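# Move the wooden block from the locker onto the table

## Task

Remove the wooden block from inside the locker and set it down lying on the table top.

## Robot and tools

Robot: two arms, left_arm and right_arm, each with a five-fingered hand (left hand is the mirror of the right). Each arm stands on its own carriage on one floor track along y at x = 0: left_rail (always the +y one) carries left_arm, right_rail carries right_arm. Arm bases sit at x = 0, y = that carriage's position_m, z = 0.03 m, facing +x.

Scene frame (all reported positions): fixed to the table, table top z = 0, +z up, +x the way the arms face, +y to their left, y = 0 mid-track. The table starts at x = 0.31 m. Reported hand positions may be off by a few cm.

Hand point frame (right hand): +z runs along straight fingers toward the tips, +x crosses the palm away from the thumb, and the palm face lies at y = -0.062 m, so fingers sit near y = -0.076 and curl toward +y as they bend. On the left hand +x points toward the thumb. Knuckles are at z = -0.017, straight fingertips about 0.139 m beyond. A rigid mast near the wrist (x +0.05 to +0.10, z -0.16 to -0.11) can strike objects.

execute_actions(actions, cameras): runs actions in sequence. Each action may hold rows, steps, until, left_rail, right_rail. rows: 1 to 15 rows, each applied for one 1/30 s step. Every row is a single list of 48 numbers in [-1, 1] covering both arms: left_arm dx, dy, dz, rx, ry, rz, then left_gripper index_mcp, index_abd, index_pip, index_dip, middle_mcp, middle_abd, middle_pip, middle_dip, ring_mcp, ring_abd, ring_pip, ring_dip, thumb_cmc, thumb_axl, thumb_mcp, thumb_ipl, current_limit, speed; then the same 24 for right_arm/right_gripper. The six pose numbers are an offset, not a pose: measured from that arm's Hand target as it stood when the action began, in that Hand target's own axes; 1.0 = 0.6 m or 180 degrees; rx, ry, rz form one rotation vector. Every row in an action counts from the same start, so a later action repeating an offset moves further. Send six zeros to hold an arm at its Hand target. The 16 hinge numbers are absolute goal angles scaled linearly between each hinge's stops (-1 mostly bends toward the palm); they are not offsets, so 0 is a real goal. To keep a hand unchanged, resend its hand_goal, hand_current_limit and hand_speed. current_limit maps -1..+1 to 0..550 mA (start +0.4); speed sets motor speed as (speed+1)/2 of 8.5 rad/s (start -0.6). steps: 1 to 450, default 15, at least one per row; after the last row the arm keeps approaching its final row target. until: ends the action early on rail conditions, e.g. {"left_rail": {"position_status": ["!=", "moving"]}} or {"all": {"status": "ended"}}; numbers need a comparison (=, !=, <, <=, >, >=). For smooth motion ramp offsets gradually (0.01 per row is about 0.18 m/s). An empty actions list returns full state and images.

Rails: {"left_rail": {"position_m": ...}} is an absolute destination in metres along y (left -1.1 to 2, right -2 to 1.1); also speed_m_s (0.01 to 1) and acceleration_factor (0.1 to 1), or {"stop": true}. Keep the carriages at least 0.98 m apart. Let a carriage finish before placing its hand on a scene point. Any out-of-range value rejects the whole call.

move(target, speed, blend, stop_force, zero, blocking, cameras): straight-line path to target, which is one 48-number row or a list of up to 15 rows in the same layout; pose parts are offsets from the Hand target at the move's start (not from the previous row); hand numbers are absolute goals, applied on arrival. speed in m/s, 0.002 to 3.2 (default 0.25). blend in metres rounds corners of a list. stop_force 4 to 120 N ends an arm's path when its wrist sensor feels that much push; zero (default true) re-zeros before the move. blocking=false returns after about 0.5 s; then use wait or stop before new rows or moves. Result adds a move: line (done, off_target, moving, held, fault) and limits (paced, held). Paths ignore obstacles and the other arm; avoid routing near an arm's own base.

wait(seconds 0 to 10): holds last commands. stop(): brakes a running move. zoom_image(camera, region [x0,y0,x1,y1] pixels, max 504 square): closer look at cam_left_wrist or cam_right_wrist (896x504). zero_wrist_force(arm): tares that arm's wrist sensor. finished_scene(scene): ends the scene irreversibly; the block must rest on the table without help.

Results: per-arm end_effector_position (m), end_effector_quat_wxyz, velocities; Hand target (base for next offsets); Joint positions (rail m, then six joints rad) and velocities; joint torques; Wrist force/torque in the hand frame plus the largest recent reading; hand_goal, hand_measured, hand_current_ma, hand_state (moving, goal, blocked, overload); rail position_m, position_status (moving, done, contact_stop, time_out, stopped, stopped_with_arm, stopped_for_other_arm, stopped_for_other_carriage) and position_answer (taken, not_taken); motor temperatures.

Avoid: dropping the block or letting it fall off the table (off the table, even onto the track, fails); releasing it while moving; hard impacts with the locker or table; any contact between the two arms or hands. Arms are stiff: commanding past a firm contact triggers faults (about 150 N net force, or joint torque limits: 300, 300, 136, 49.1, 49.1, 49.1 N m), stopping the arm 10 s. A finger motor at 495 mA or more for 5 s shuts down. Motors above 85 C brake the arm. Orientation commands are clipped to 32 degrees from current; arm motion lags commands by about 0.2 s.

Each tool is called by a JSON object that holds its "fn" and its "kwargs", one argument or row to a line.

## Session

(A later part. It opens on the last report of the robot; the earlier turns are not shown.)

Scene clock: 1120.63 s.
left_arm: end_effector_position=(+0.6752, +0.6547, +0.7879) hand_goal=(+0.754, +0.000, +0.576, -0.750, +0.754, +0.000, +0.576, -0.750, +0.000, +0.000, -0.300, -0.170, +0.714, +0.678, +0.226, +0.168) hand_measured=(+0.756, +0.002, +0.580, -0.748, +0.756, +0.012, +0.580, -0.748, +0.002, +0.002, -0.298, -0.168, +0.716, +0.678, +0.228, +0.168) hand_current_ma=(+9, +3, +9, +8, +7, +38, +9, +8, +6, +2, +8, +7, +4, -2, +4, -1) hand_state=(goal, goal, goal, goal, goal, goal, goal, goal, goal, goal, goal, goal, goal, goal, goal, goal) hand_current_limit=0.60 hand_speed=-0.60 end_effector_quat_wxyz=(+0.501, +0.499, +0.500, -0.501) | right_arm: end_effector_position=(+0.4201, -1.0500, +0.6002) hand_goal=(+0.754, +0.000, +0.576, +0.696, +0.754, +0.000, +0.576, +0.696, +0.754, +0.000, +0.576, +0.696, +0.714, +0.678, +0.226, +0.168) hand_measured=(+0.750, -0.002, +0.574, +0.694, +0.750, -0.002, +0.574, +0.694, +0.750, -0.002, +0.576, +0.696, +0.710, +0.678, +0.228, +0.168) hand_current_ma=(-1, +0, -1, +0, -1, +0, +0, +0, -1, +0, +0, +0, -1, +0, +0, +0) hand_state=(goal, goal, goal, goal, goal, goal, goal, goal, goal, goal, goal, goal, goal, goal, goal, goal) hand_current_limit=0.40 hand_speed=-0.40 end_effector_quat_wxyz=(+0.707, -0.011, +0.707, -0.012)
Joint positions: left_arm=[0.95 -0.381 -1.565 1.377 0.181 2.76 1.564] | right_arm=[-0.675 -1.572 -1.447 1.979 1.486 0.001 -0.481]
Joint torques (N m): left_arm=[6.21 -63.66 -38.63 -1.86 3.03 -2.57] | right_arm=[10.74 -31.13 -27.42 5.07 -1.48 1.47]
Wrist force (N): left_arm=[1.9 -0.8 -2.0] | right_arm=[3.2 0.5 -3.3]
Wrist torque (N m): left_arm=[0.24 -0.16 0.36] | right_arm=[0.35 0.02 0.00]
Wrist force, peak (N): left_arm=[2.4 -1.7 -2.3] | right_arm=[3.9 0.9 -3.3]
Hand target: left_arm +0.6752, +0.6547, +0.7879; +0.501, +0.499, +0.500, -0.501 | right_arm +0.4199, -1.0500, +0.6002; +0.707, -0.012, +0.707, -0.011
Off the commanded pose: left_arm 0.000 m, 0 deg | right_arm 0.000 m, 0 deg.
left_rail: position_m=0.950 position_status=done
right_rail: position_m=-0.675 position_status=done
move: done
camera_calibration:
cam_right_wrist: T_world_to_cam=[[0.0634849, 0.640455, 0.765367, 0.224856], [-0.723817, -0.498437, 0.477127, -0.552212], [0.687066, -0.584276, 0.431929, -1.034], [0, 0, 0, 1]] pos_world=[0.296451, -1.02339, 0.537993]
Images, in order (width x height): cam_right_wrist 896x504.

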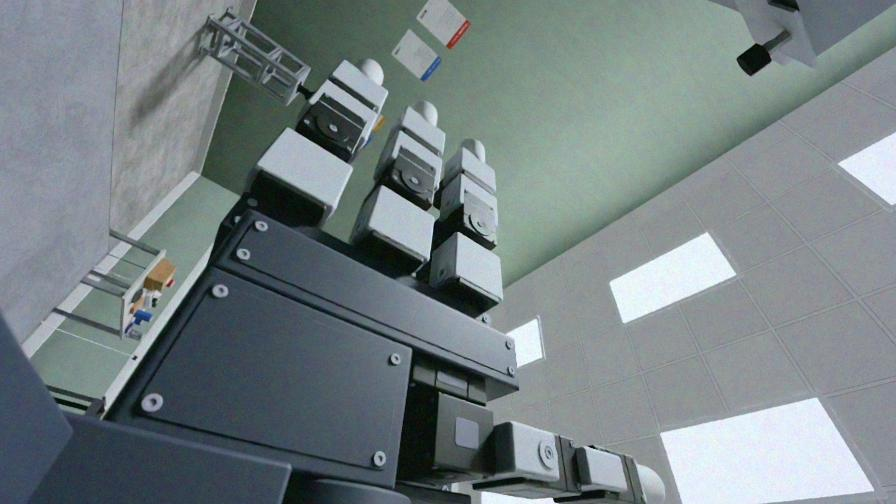

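{"fn": "move", "kwargs": {
  "target": [0,0,0,0,0,0,0.754,0,0.576,-0.75,0.754,0,0.576,-0.75,0.0,0,-0.3,-0.17,0.714,0.678,0.226,0.168,0.6,-0.6,0.242,0.033,0.435,0,0,0.01,0.205,0,-0.007,0.551,0.205,0,-0.007,0.551,0.85,0,0.576,0.696,-0.571,0.678,0.337,0.168,0.4,-0.4],
  "speed": 0.3,
  "cameras": ["cam_right_wrist"]
}}

Scene clock: 1155.93 s.
left_arm: end_effector_position=(+0.6752, +0.6547, +0.7879) hand_goal=(+0.754, +0.000, +0.576, -0.750, +0.754, +0.000, +0.576, -0.750, +0.000, +0.000, -0.300, -0.170, +0.714, +0.678, +0.226, +0.168) hand_measured=(+0.756, +0.002, +0.580, -0.748, +0.756, +0.012, +0.580, -0.748, +0.002, +0.002, -0.298, -0.168, +0.716, +0.678, +0.228, +0.168) hand_current_ma=(+9, +3, +9, +8, +7, +38, +9, +8, +6, +2, +8, +7, +4, -2, +4, -1) hand_state=(goal, goal, goal, goal, goal, goal, goal, goal, goal, goal, goal, goal, goal, goal, goal, goal) hand_current_limit=0.60 hand_speed=-0.60 end_effector_quat_wxyz=(+0.501, +0.499, +0.500, -0.501) | right_arm: end_effector_position=(+0.6809, -1.0349, +0.4543) hand_goal=(+0.206, +0.000, -0.006, +0.552, +0.206, +0.000, -0.006, +0.552, +0.850, +0.000, +0.576, +0.696, -0.570, +0.678, +0.338, +0.168) hand_measured=(+0.208, -0.002, -0.004, +0.554, +0.208, -0.002, -0.004, +0.554, +0.848, -0.002, +0.576, +0.696, -0.578, +0.678, +0.336, +0.168) hand_current_ma=(+0, +0, +0, +0, +0, +0, +0, +0, +0, +0, +0, +0, -3, +0, +0, +0) hand_state=(goal, goal, goal, goal, goal, goal, goal, goal, goal, goal, goal, goal, goal, goal, goal, goal) hand_current_limit=0.40 hand_speed=-0.40 end_effector_quat_wxyz=(+0.707, +0.000, +0.707, +0.000)
Joint positions: left_arm=[0.95 -0.381 -1.565 1.377 0.181 2.76 1.564] | right_arm=[-0.675 -1.081 -1.145 2.07 2.216 -0.489 -1.572]
Joint torques (N m): left_arm=[1.28 -63.74 -42.39 -0.8 3.03 -2.33] | right_arm=[10.51 -66.23 -18.62 1.37 -2.02 -1.36]
Wrist force (N): left_arm=[2.1 -0.7 -2.1] | right_arm=[3.2 0.2 -2.8]
Wrist torque (N m): left_arm=[0.24 -0.18 0.37] | right_arm=[0.28 -0.01 0.08]
Wrist force, peak (N): left_arm=[2.6 -1.1 -2.2] | right_arm=[5.4 -0.1 -2.2]
Hand target: left_arm +0.6752, +0.6547, +0.7879; +0.501, +0.499, +0.500, -0.501 | right_arm +0.6809, -1.0349, +0.4543; +0.707, +0.000, +0.707, +0.000
Off the commanded pose: left_arm 0.000 m, 0 deg | right_arm 0.000 m, 0 deg.
left_rail: position_m=0.950 position_status=done
right_rail: position_m=-0.675 position_status=done
move: done
camera_calibration:
cam_right_wrist: T_world_to_cam=[[0.0619666, 0.61529, 0.785861, 0.275857], [-0.723537, -0.514668, 0.460012, -0.295537], [0.687499, -0.597105, 0.413293, -1.14643], [0, 0, 0, 1]] pos_world=[0.557245, -1.00638, 0.392978]
Images, in order (width x height): cam_right_wrist 896x504.

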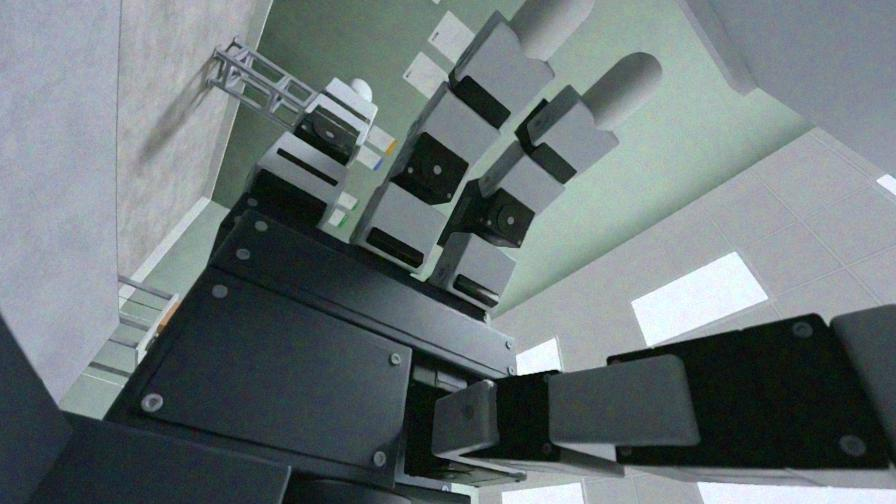

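{"fn": "move", "kwargs": {
  "target": [0,0,0,0,0,0,0.754,0,0.576,-0.75,0.754,0,0.576,-0.75,0.0,0,-0.3,-0.17,0.714,0.678,0.226,0.168,0.6,-0.6,0,0.148,0,0,0,0,0.205,0,-0.007,0.551,0.205,0,-0.007,0.551,0.85,0,0.576,0.696,-0.571,0.678,0.337,0.168,0.4,-0.4],
  "speed": 0.06,
  "stop_force": 6,
  "cameras": ["cam_right_wrist"]
}}

Scene clock: 1165.73 s.
left_arm: end_effector_position=(+0.6752, +0.6547, +0.7879) hand_goal=(+0.754, +0.000, +0.576, -0.750, +0.754, +0.000, +0.576, -0.750, +0.000, +0.000, -0.300, -0.170, +0.714, +0.678, +0.226, +0.168) hand_measured=(+0.756, +0.002, +0.580, -0.748, +0.756, +0.012, +0.580, -0.748, +0.002, +0.002, -0.298, -0.168, +0.716, +0.678, +0.228, +0.168) hand_current_ma=(+9, +3, +9, +8, +7, +38, +9, +8, +6, +2, +8, +7, +4, -2, +4, -1) hand_state=(goal, goal, goal, goal, goal, goal, goal, goal, goal, goal, goal, goal, goal, goal, goal, goal) hand_current_limit=0.60 hand_speed=-0.60 end_effector_quat_wxyz=(+0.501, +0.499, +0.500, -0.501) | right_arm: end_effector_position=(+0.6809, -0.9461, +0.4542) hand_goal=(+0.206, +0.000, -0.006, +0.552, +0.206, +0.000, -0.006, +0.552, +0.850, +0.000, +0.576, +0.696, -0.570, +0.678, +0.338, +0.168) hand_measured=(+0.208, -0.002, -0.004, +0.554, +0.208, -0.002, -0.004, +0.554, +0.848, -0.002, +0.576, +0.696, -0.578, +0.678, +0.336, +0.168) hand_current_ma=(+0, +0, +0, +0, +0, +0, +0, +0, +0, +0, +0, +0, -3, +0, +0, +0) hand_state=(goal, goal, goal, goal, goal, goal, goal, goal, goal, goal, goal, goal, goal, goal, goal, goal) hand_current_limit=0.40 hand_speed=-0.40 end_effector_quat_wxyz=(+0.707, +0.000, +0.707, +0.000)
Joint positions: left_arm=[0.95 -0.381 -1.565 1.377 0.181 2.76 1.564] | right_arm=[-0.675 -1.002 -1.215 2.19 2.167 -0.569 -1.572]
Joint torques (N m): left_arm=[-1.15 -62.67 -44.9 -0.88 2.97 -2.37] | right_arm=[11.97 -59.99 -17.96 -3.89 -2.24 0.98]
Wrist force (N): left_arm=[2.1 -0.8 -2.1] | right_arm=[2.9 0.3 -2.9]
Wrist torque (N m): left_arm=[0.24 -0.17 0.36] | right_arm=[0.17 0.00 0.07]
Wrist force, peak (N): left_arm=[2.4 -1.2 -2.4] | right_arm=[3.4 0.4 -3.6]
Hand target: left_arm +0.6752, +0.6547, +0.7879; +0.501, +0.499, +0.500, -0.501 | right_arm +0.6809, -0.9461, +0.4542; +0.707, +0.000, +0.707, +0.000
Off the commanded pose: left_arm 0.000 m, 0 deg | right_arm 0.000 m, 0 deg.
left_rail: position_m=0.950 position_status=done
right_rail: position_m=-0.675 position_status=done
move: done
camera_calibration:
cam_right_wrist: T_world_to_cam=[[0.0621199, 0.615247, 0.785883, 0.221164], [-0.723536, -0.514616, 0.460071, -0.249764], [0.687486, -0.597195, 0.413185, -1.0934], [0, 0, 0, 1]] pos_world=[0.557246, -0.917576, 0.392878]
Images, in order (width x height): cam_right_wrist 896x504.

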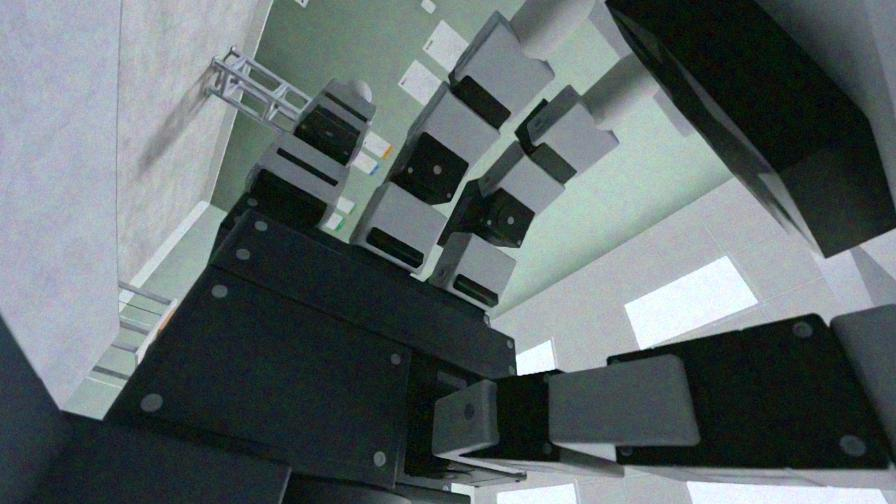

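{"fn": "execute_actions", "kwargs": {
  "actions": [
    {"rows":[[0,0,0,0,0,0,0.754,0,0.576,-0.75,0.754,0,0.576,-0.75,0.0,0,-0.3,-0.17,0.714,0.678,0.226,0.168,0.6,-0.6,0,0,0,0,0,0,-0.205,0,0.285,0.696,-0.205,0,0.285,0.696,0.85,0,0.576,0.696,-0.571,0.678,0.03,0.168,0.5,-0.6]],"steps":60}
  ],
  "cameras": ["cam_right_wrist"]
}}

Scene clock: 1175.10 s.
left_arm: end_effector_position=(+0.6752, +0.6547, +0.7879) hand_goal=(+0.754, +0.000, +0.576, -0.750, +0.754, +0.000, +0.576, -0.750, +0.000, +0.000, -0.300, -0.170, +0.714, +0.678, +0.226, +0.168) hand_measured=(+0.756, +0.002, +0.580, -0.748, +0.756, +0.012, +0.580, -0.748, +0.002, +0.002, -0.298, -0.168, +0.716, +0.678, +0.228, +0.168) hand_current_ma=(+9, +3, +9, +8, +7, +38, +9, +8, +6, +2, +8, +7, +4, -2, +4, -1) hand_state=(goal, goal, goal, goal, goal, goal, goal, goal, goal, goal, goal, goal, goal, goal, goal, goal) hand_current_limit=0.60 hand_speed=-0.60 end_effector_quat_wxyz=(+0.501, +0.499, +0.500, -0.501) | right_arm: end_effector_position=(+0.6809, -0.9461, +0.4542) hand_goal=(-0.204, +0.000, +0.286, +0.696, -0.204, +0.000, +0.286, +0.696, +0.850, +0.000, +0.576, +0.696, -0.570, +0.678, +0.030, +0.168) hand_measured=(-0.070, -0.002, +0.320, +0.708, -0.072, -0.002, +0.318, +0.712, +0.848, -0.002, +0.576, +0.696, -0.578, +0.678, +0.224, +0.190) hand_current_ma=(+375, +0, +31, +6, +366, +0, +31, +10, +0, +0, +0, +0, -3, +0, +413, +27) hand_state=(blocked, goal, blocked, goal, blocked, goal, blocked, goal, goal, goal, goal, goal, goal, goal, blocked, blocked) hand_current_limit=0.50 hand_speed=-0.60 end_effector_quat_wxyz=(+0.707, +0.000, +0.707, +0.000)
Joint positions: left_arm=[0.95 -0.381 -1.565 1.377 0.181 2.76 1.564] | right_arm=[-0.675 -1.002 -1.215 2.19 2.167 -0.569 -1.572]
Joint torques (N m): left_arm=[-5.87 -61.54 -44.79 -0.87 3.13 -2.16] | right_arm=[9.35 -56.42 -24.33 -1.5 2.17 1.01]
Wrist force (N): left_arm=[1.8 -0.7 -2.0] | right_arm=[3.6 -5.8 -2.4]
Wrist torque (N m): left_arm=[0.24 -0.14 0.35] | right_arm=[0.09 -0.15 0.11]
Wrist force, peak (N): left_arm=[2.9 -1.1 -2.4] | right_arm=[3.7 -6.0 -2.0]
Hand target: left_arm +0.6752, +0.6547, +0.7879; +0.501, +0.499, +0.500, -0.501 | right_arm +0.6809, -0.9461, +0.4542; +0.707, +0.000, +0.707, +0.000
Off the commanded pose: left_arm 0.000 m, 0 deg | right_arm 0.000 m, 0 deg.
left_rail: position_m=0.950 position_status=done
right_rail: position_m=-0.675 position_status=done
camera_calibration:
cam_right_wrist: T_world_to_cam=[[0.0621199, 0.615247, 0.785883, 0.221164], [-0.723536, -0.514616, 0.460071, -0.249764], [0.687486, -0.597195, 0.413185, -1.0934], [0, 0, 0, 1]] pos_world=[0.557246, -0.917576, 0.392878]
Images, in order (width x height): cam_right_wrist 896x504.

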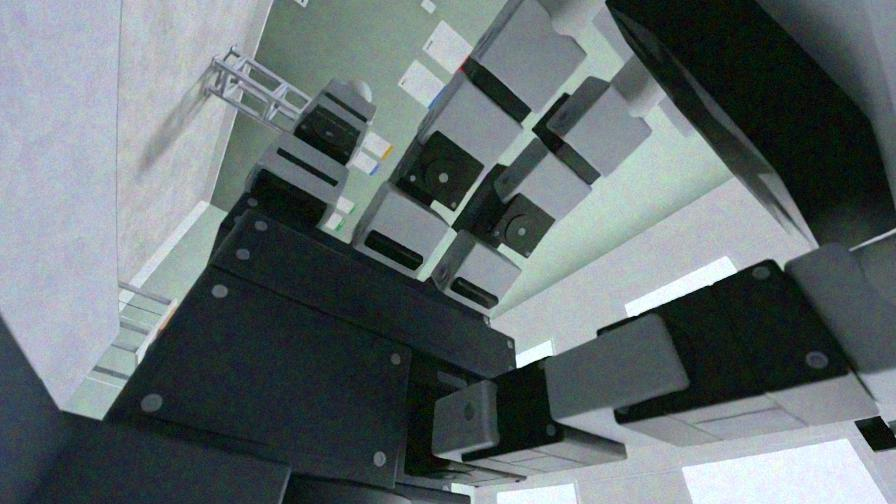

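{"fn": "move", "kwargs": {
  "target": [0,0,0,0,0,0,0.754,0,0.576,-0.75,0.754,0,0.576,-0.75,0.0,0,-0.3,-0.17,0.714,0.678,0.226,0.168,0.6,-0.6,-0.01725,0,-0.0023,0,-0.0833,0,-0.204,0,0.286,0.696,-0.204,0,0.286,0.696,0.85,0,0.576,0.696,-0.57,0.678,0.03,0.168,0.5,-0.6],
  "speed": 0.06,
  "cameras": ["cam_right_wrist"]
}}

Scene clock: 1190.53 s.
left_arm: end_effector_position=(+0.6752, +0.6547, +0.7879) hand_goal=(+0.754, +0.000, +0.576, -0.750, +0.754, +0.000, +0.576, -0.750, +0.000, +0.000, -0.300, -0.170, +0.714, +0.678, +0.226, +0.168) hand_measured=(+0.756, +0.002, +0.580, -0.748, +0.756, +0.012, +0.580, -0.748, +0.002, +0.002, -0.298, -0.168, +0.716, +0.678, +0.228, +0.168) hand_current_ma=(+9, +3, +9, +8, +7, +38, +9, +8, +6, +2, +8, +7, +4, -2, +4, -1) hand_state=(goal, goal, goal, goal, goal, goal, goal, goal, goal, goal, goal, goal, goal, goal, goal, goal) hand_current_limit=0.60 hand_speed=-0.60 end_effector_quat_wxyz=(+0.501, +0.499, +0.500, -0.501) | right_arm: end_effector_position=(+0.6795, -0.9460, +0.4646) hand_goal=(-0.204, +0.000, +0.286, +0.696, -0.204, +0.000, +0.286, +0.696, +0.850, +0.000, +0.576, +0.696, -0.570, +0.678, +0.030, +0.168) hand_measured=(-0.070, -0.048, +0.362, +0.728, -0.098, -0.034, +0.320, +0.714, +0.848, -0.002, +0.576, +0.696, -0.516, +0.680, +0.192, +0.192) hand_current_ma=(+375, -46, +130, +31, +251, -25, +32, +11, +0, +0, +0, +0, +75, +0, +412, +31) hand_state=(blocked, blocked, blocked, blocked, blocked, blocked, blocked, goal, goal, goal, goal, goal, blocked, goal, blocked, blocked) hand_current_limit=0.50 hand_speed=-0.60 end_effector_quat_wxyz=(+0.793, +0.000, +0.609, +0.000)
Joint positions: left_arm=[0.95 -0.381 -1.565 1.377 0.181 2.76 1.564] | right_arm=[-0.675 -0.982 -1.083 2.082 1.694 -0.637 -1.203]
Joint torques (N m): left_arm=[-6.89 -62.9 -44.96 -0.81 3.06 -2.25] | right_arm=[12.3 -45.58 -33.29 -3.76 -2.32 2.94]
Wrist force (N): left_arm=[1.5 -0.7 -2.0] | right_arm=[5.3 -2.7 -0.9]
Wrist torque (N m): left_arm=[0.24 -0.10 0.31] | right_arm=[0.62 0.17 -0.05]
Wrist force, peak (N): left_arm=[2.5 -0.5 -2.6] | right_arm=[3.2 -6.5 -2.1]
Hand target: left_arm +0.6752, +0.6547, +0.7879; +0.501, +0.499, +0.500, -0.501 | right_arm +0.6795, -0.9461, +0.4646; +0.793, +0.000, +0.609, +0.000
Off the commanded pose: left_arm 0.000 m, 0 deg | right_arm 0.000 m, 0 deg.
left_rail: position_m=0.950 position_status=done
right_rail: position_m=-0.675 position_status=done
move: done
camera_calibration:
cam_right_wrist: T_world_to_cam=[[-0.143231, 0.615227, 0.77523, 0.357573], [-0.817652, -0.514891, 0.257551, -0.0976659], [0.557611, -0.596979, 0.57679, -1.0843], [0, 0, 0, 1]] pos_world=[0.575974, -0.917577, 0.373363]
Images, in order (width x height): cam_right_wrist 896x504.

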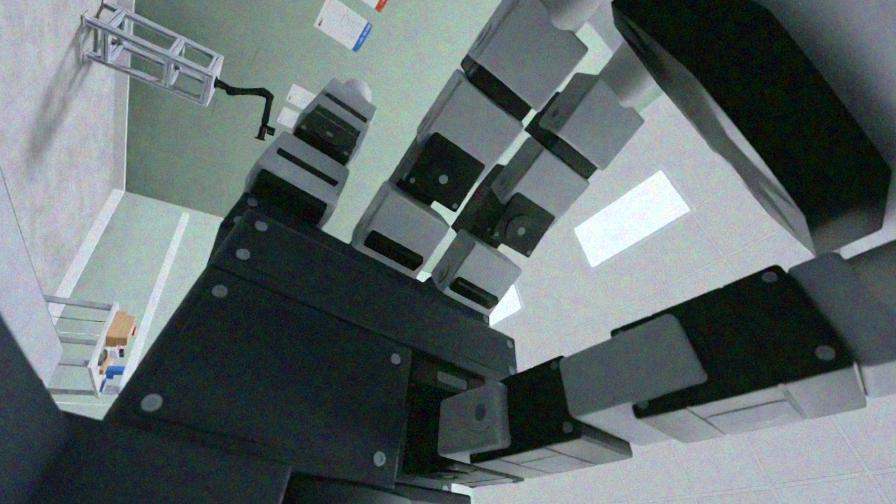

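{"fn": "move", "kwargs": {
  "target": [0,0,0,0,0,0,0.754,0,0.576,-0.75,0.754,0,0.576,-0.75,0.0,0,-0.3,-0.17,0.714,0.678,0.226,0.168,0.6,-0.6,-0.01725,0,-0.0023,0,-0.0833,0,-0.204,0,0.286,0.696,-0.204,0,0.286,0.696,0.85,0,0.576,0.696,-0.57,0.678,0.03,0.168,0.6,-0.6],
  "speed": 0.06,
  "cameras": ["cam_right_wrist"]
}}

Scene clock: 1210.43 s.
left_arm: end_effector_position=(+0.6752, +0.6547, +0.7879) hand_goal=(+0.754, +0.000, +0.576, -0.750, +0.754, +0.000, +0.576, -0.750, +0.000, +0.000, -0.300, -0.170, +0.714, +0.678, +0.226, +0.168) hand_measured=(+0.756, +0.002, +0.580, -0.748, +0.756, +0.012, +0.580, -0.748, +0.002, +0.002, -0.298, -0.168, +0.716, +0.678, +0.228, +0.168) hand_current_ma=(+9, +3, +9, +8, +7, +38, +9, +8, +6, +2, +8, +7, +4, -2, +4, -1) hand_state=(goal, goal, goal, goal, goal, goal, goal, goal, goal, goal, goal, goal, goal, goal, goal, goal) hand_current_limit=0.60 hand_speed=-0.60 end_effector_quat_wxyz=(+0.501, +0.499, +0.500, -0.501) | right_arm: end_effector_position=(+0.6755, -0.9460, +0.4742) hand_goal=(-0.204, +0.000, +0.286, +0.696, -0.204, +0.000, +0.286, +0.696, +0.850, +0.000, +0.576, +0.696, -0.570, +0.678, +0.030, +0.168) hand_measured=(-0.032, -0.078, +0.372, +0.732, -0.106, -0.052, +0.320, +0.714, +0.848, -0.002, +0.576, +0.696, -0.472, +0.684, +0.158, +0.194) hand_current_ma=(+440, -107, +159, +38, +221, -55, +32, +11, +0, +0, +0, +0, +211, +2, +440, +33) hand_state=(blocked, blocked, blocked, blocked, blocked, blocked, blocked, goal, goal, goal, goal, goal, blocked, goal, blocked, blocked) hand_current_limit=0.60 hand_speed=-0.60 end_effector_quat_wxyz=(+0.866, -0.001, +0.500, +0.000)
Joint positions: left_arm=[0.95 -0.381 -1.565 1.377 0.181 2.76 1.564] | right_arm=[-0.675 -0.944 -0.991 1.979 1.377 -0.793 -0.968]
Joint torques (N m): left_arm=[-6.89 -61.28 -44.61 -0.96 2.92 -2.04] | right_arm=[13.31 -58.1 -33.4 -3.34 -1.7 1.47]
Wrist force (N): left_arm=[2.0 -0.8 -1.9] | right_arm=[5.7 -6.9 -2.5]
Wrist torque (N m): left_arm=[0.22 -0.16 0.35] | right_arm=[0.69 0.30 -0.08]
Wrist force, peak (N): left_arm=[2.1 -1.0 -2.6] | right_arm=[6.5 -6.9 -2.2]
Hand target: left_arm +0.6752, +0.6547, +0.7879; +0.501, +0.499, +0.500, -0.501 | right_arm +0.6755, -0.9460, +0.4742; +0.866, -0.001, +0.500, +0.000
Off the commanded pose: left_arm 0.000 m, 0 deg | right_arm 0.000 m, 0 deg.
left_rail: position_m=0.950 position_status=done
right_rail: position_m=-0.675 position_status=done
move: done
camera_calibration:
cam_right_wrist: T_world_to_cam=[[-0.338924, 0.615218, 0.711784, 0.511761], [-0.856366, -0.515015, 0.0373759, 0.0269506], [0.389574, -0.59688, 0.701403, -1.03306], [0, 0, 0, 1]] pos_world=[0.598981, -0.917578, 0.359321]
Images, in order (width x height): cam_right_wrist 896x504.

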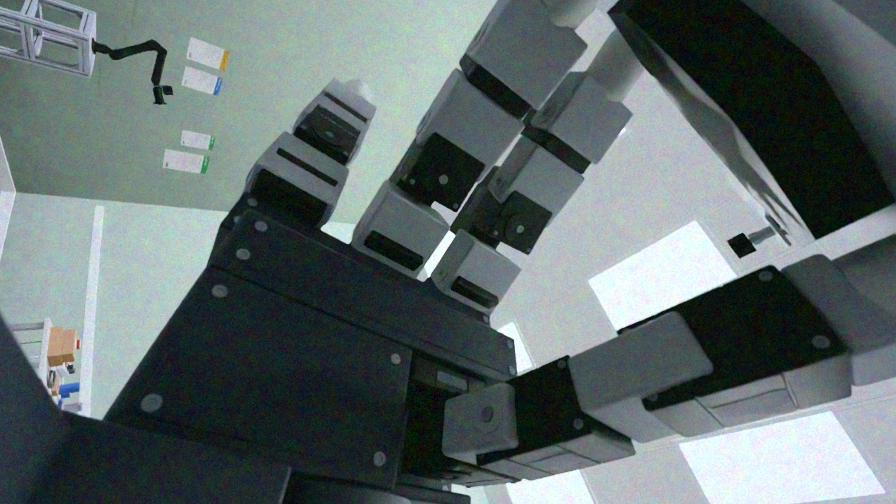

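{"fn": "zoom_image", "kwargs": {
  "camera": "cam_right_wrist",
  "region": [560, 0, 896, 504]
}}

Scaled by 1.000.

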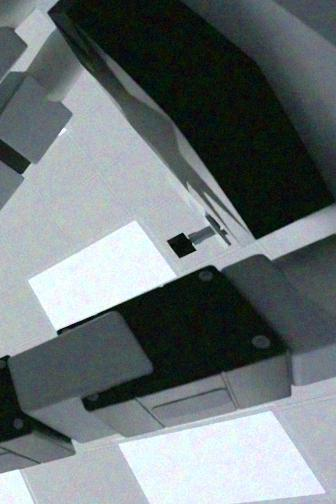

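{"fn": "execute_actions", "kwargs": {
  "actions": [
    {"rows":[[0,0,0,0,0,0,0.754,0,0.576,-0.75,0.754,0,0.576,-0.75,0.0,0,-0.3,-0.17,0.714,0.678,0.226,0.168,0.6,-0.6,0,0,0,0,0,0,0.205,0,-0.007,0.551,0.205,0,-0.007,0.551,0.85,0,0.576,0.696,-0.571,0.678,0.337,0.168,0.6,-0.6]],"steps":45}
  ],
  "cameras": ["cam_right_wrist"]
}}

{"fn": "move", "kwargs": {
  "target": [0,0,0,0,0,0,0.754,0,0.576,-0.75,0.754,0,0.576,-0.75,0.0,0,-0.3,-0.17,0.714,0.678,0.226,0.168,0.6,-0.6,0.0333,0,-0.0089,0,0.1666,0,0.205,0,-0.007,0.551,0.205,0,-0.007,0.551,0.85,0,0.576,0.696,-0.571,0.678,0.337,0.168,0.6,-0.6],
  "speed": 0.15,
  "cameras": ["cam_right_wrist"]
}}

Scene clock: 1256.10 s.
left_arm: end_effector_position=(+0.6752, +0.6547, +0.7879) hand_goal=(+0.754, +0.000, +0.576, -0.750, +0.754, +0.000, +0.576, -0.750, +0.000, +0.000, -0.300, -0.170, +0.714, +0.678, +0.226, +0.168) hand_measured=(+0.756, +0.002, +0.580, -0.748, +0.756, +0.012, +0.580, -0.748, +0.002, +0.002, -0.298, -0.168, +0.716, +0.678, +0.228, +0.168) hand_current_ma=(+9, +3, +9, +8, +7, +38, +9, +8, +6, +2, +8, +7, +4, -2, +4, -1) hand_state=(goal, goal, goal, goal, goal, goal, goal, goal, goal, goal, goal, goal, goal, goal, goal, goal) hand_current_limit=0.60 hand_speed=-0.60 end_effector_quat_wxyz=(+0.501, +0.499, +0.500, -0.501) | right_arm: end_effector_position=(+0.6755, -0.9460, +0.4742) hand_goal=(+0.206, +0.000, -0.006, +0.552, +0.206, +0.000, -0.006, +0.552, +0.850, +0.000, +0.576, +0.696, -0.570, +0.678, +0.338, +0.168) hand_measured=(+0.196, -0.010, -0.004, +0.554, +0.198, -0.010, -0.004, +0.554, +0.848, -0.002, +0.576, +0.696, -0.576, +0.682, +0.338, +0.172) hand_current_ma=(-4, -3, +0, +0, -3, -4, +0, +0, +0, +0, +0, +0, -2, +1, +0, +1) hand_state=(goal, goal, goal, goal, goal, goal, goal, goal, goal, goal, goal, goal, goal, goal, goal, goal) hand_current_limit=0.60 hand_speed=-0.60 end_effector_quat_wxyz=(+0.866, -0.001, +0.500, +0.000)
Joint positions: left_arm=[0.95 -0.381 -1.565 1.377 0.181 2.76 1.564] | right_arm=[-0.675 -0.944 -0.991 1.979 1.376 -0.793 -0.968]
Joint torques (N m): left_arm=[-6.1 -60.52 -44.92 -1.05 2.94 -2.27] | right_arm=[-4.06 -55.57 -31.97 2.63 -2.04 1.74]
Wrist force (N): left_arm=[1.8 -0.9 -2.3] | right_arm=[3.2 0.9 -4.4]
Wrist torque (N m): left_arm=[0.24 -0.15 0.34] | right_arm=[0.32 -0.03 -0.07]
Wrist force, peak (N): left_arm=[2.2 -1.0 -2.6] | right_arm=[6.1 -6.8 -2.6]
Hand target: left_arm +0.6752, +0.6547, +0.7879; +0.501, +0.499, +0.500, -0.501 | right_arm +0.6755, -0.9460, +0.4742; +0.866, -0.001, +0.500, +0.000
Off the commanded pose: left_arm 0.000 m, 0 deg | right_arm 0.000 m, 0 deg.
left_rail: position_m=0.950 position_status=done
right_rail: position_m=-0.675 position_status=done
camera_calibration:
cam_right_wrist: T_world_to_cam=[[-0.339288, 0.615143, 0.711676, 0.511984], [-0.856349, -0.515074, 0.0369485, 0.027125], [0.389295, -0.596906, 0.701536, -1.033], [0, 0, 0, 1]] pos_world=[0.599081, -0.917578, 0.359319]
Images, in order (width x height): cam_right_wrist 896x504.

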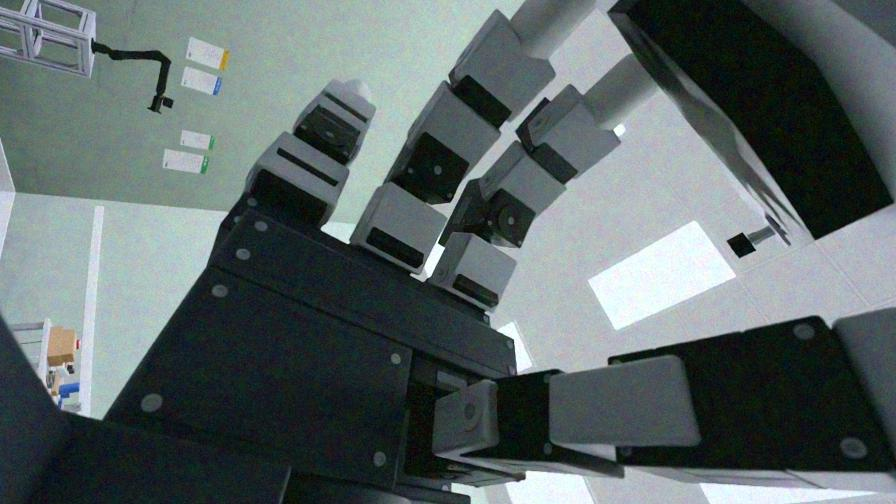

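Scene clock: 1258.73 s.
left_arm: end_effector_position=(+0.6752, +0.6547, +0.7879) hand_goal=(+0.754, +0.000, +0.576, -0.750, +0.754, +0.000, +0.576, -0.750, +0.000, +0.000, -0.300, -0.170, +0.714, +0.678, +0.226, +0.168) hand_measured=(+0.756, +0.002, +0.580, -0.748, +0.756, +0.012, +0.580, -0.748, +0.002, +0.002, -0.298, -0.168, +0.716, +0.678, +0.228, +0.168) hand_current_ma=(+9, +3, +9, +8, +7, +38, +9, +8, +6, +2, +8, +7, +4, -2, +4, -1) hand_state=(goal, goal, goal, goal, goal, goal, goal, goal, goal, goal, goal, goal, goal, goal, goal, goal) hand_current_limit=0.60 hand_speed=-0.60 end_effector_quat_wxyz=(+0.501, +0.499, +0.500, -0.501) | right_arm: end_effector_position=(+0.6809, -0.9461, +0.4542) hand_goal=(+0.206, +0.000, -0.006, +0.552, +0.206, +0.000, -0.006, +0.552, +0.850, +0.000, +0.576, +0.696, -0.570, +0.678, +0.338, +0.168) hand_measured=(+0.204, -0.010, -0.004, +0.554, +0.204, -0.010, -0.004, +0.554, +0.848, -0.002, +0.576, +0.696, -0.578, +0.682, +0.338, +0.170) hand_current_ma=(-1, -3, +0, +0, +0, -4, +0, +0, +0, +0, +0, +0, -3, +1, +0, +0) hand_state=(goal, goal, goal, goal, goal, goal, goal, goal, goal, goal, goal, goal, goal, goal, goal, goal) hand_current_limit=0.60 hand_speed=-0.60 end_effector_quat_wxyz=(+0.707, +0.000, +0.707, +0.000)
Joint positions: left_arm=[0.95 -0.381 -1.565 1.377 0.181 2.76 1.564] | right_arm=[-0.675 -1.002 -1.215 2.19 2.166 -0.569 -1.572]
Joint torques (N m): left_arm=[-6.15 -62.71 -44.4 -0.91 2.97 -2.12] | right_arm=[-9.8 -60.5 -17.55 0.58 -2.1 -1.74]
Wrist force (N): left_arm=[2.3 -1.1 -2.0] | right_arm=[3.2 0.1 -2.3]
Wrist torque (N m): left_arm=[0.20 -0.20 0.38] | right_arm=[0.10 -0.05 0.10]
Wrist force, peak (N): left_arm=[2.6 -0.9 -2.1] | right_arm=[4.2 0.6 -4.6]
Hand target: left_arm +0.6752, +0.6547, +0.7879; +0.501, +0.499, +0.500, -0.501 | right_arm +0.6809, -0.9461, +0.4543; +0.707, +0.000, +0.707, +0.000
Off the commanded pose: left_arm 0.000 m, 0 deg | right_arm 0.000 m, 0 deg.
left_rail: position_m=0.950 position_status=done
right_rail: position_m=-0.675 position_status=done
move: done
camera_calibration:
cam_right_wrist: T_world_to_cam=[[0.0619518, 0.615206, 0.785928, 0.221203], [-0.723627, -0.514647, 0.459894, -0.249673], [0.687405, -0.59721, 0.413296, -1.09341], [0, 0, 0, 1]] pos_world=[0.557245, -0.917577, 0.392878]
Images, in order (width x height): cam_right_wrist 896x504.

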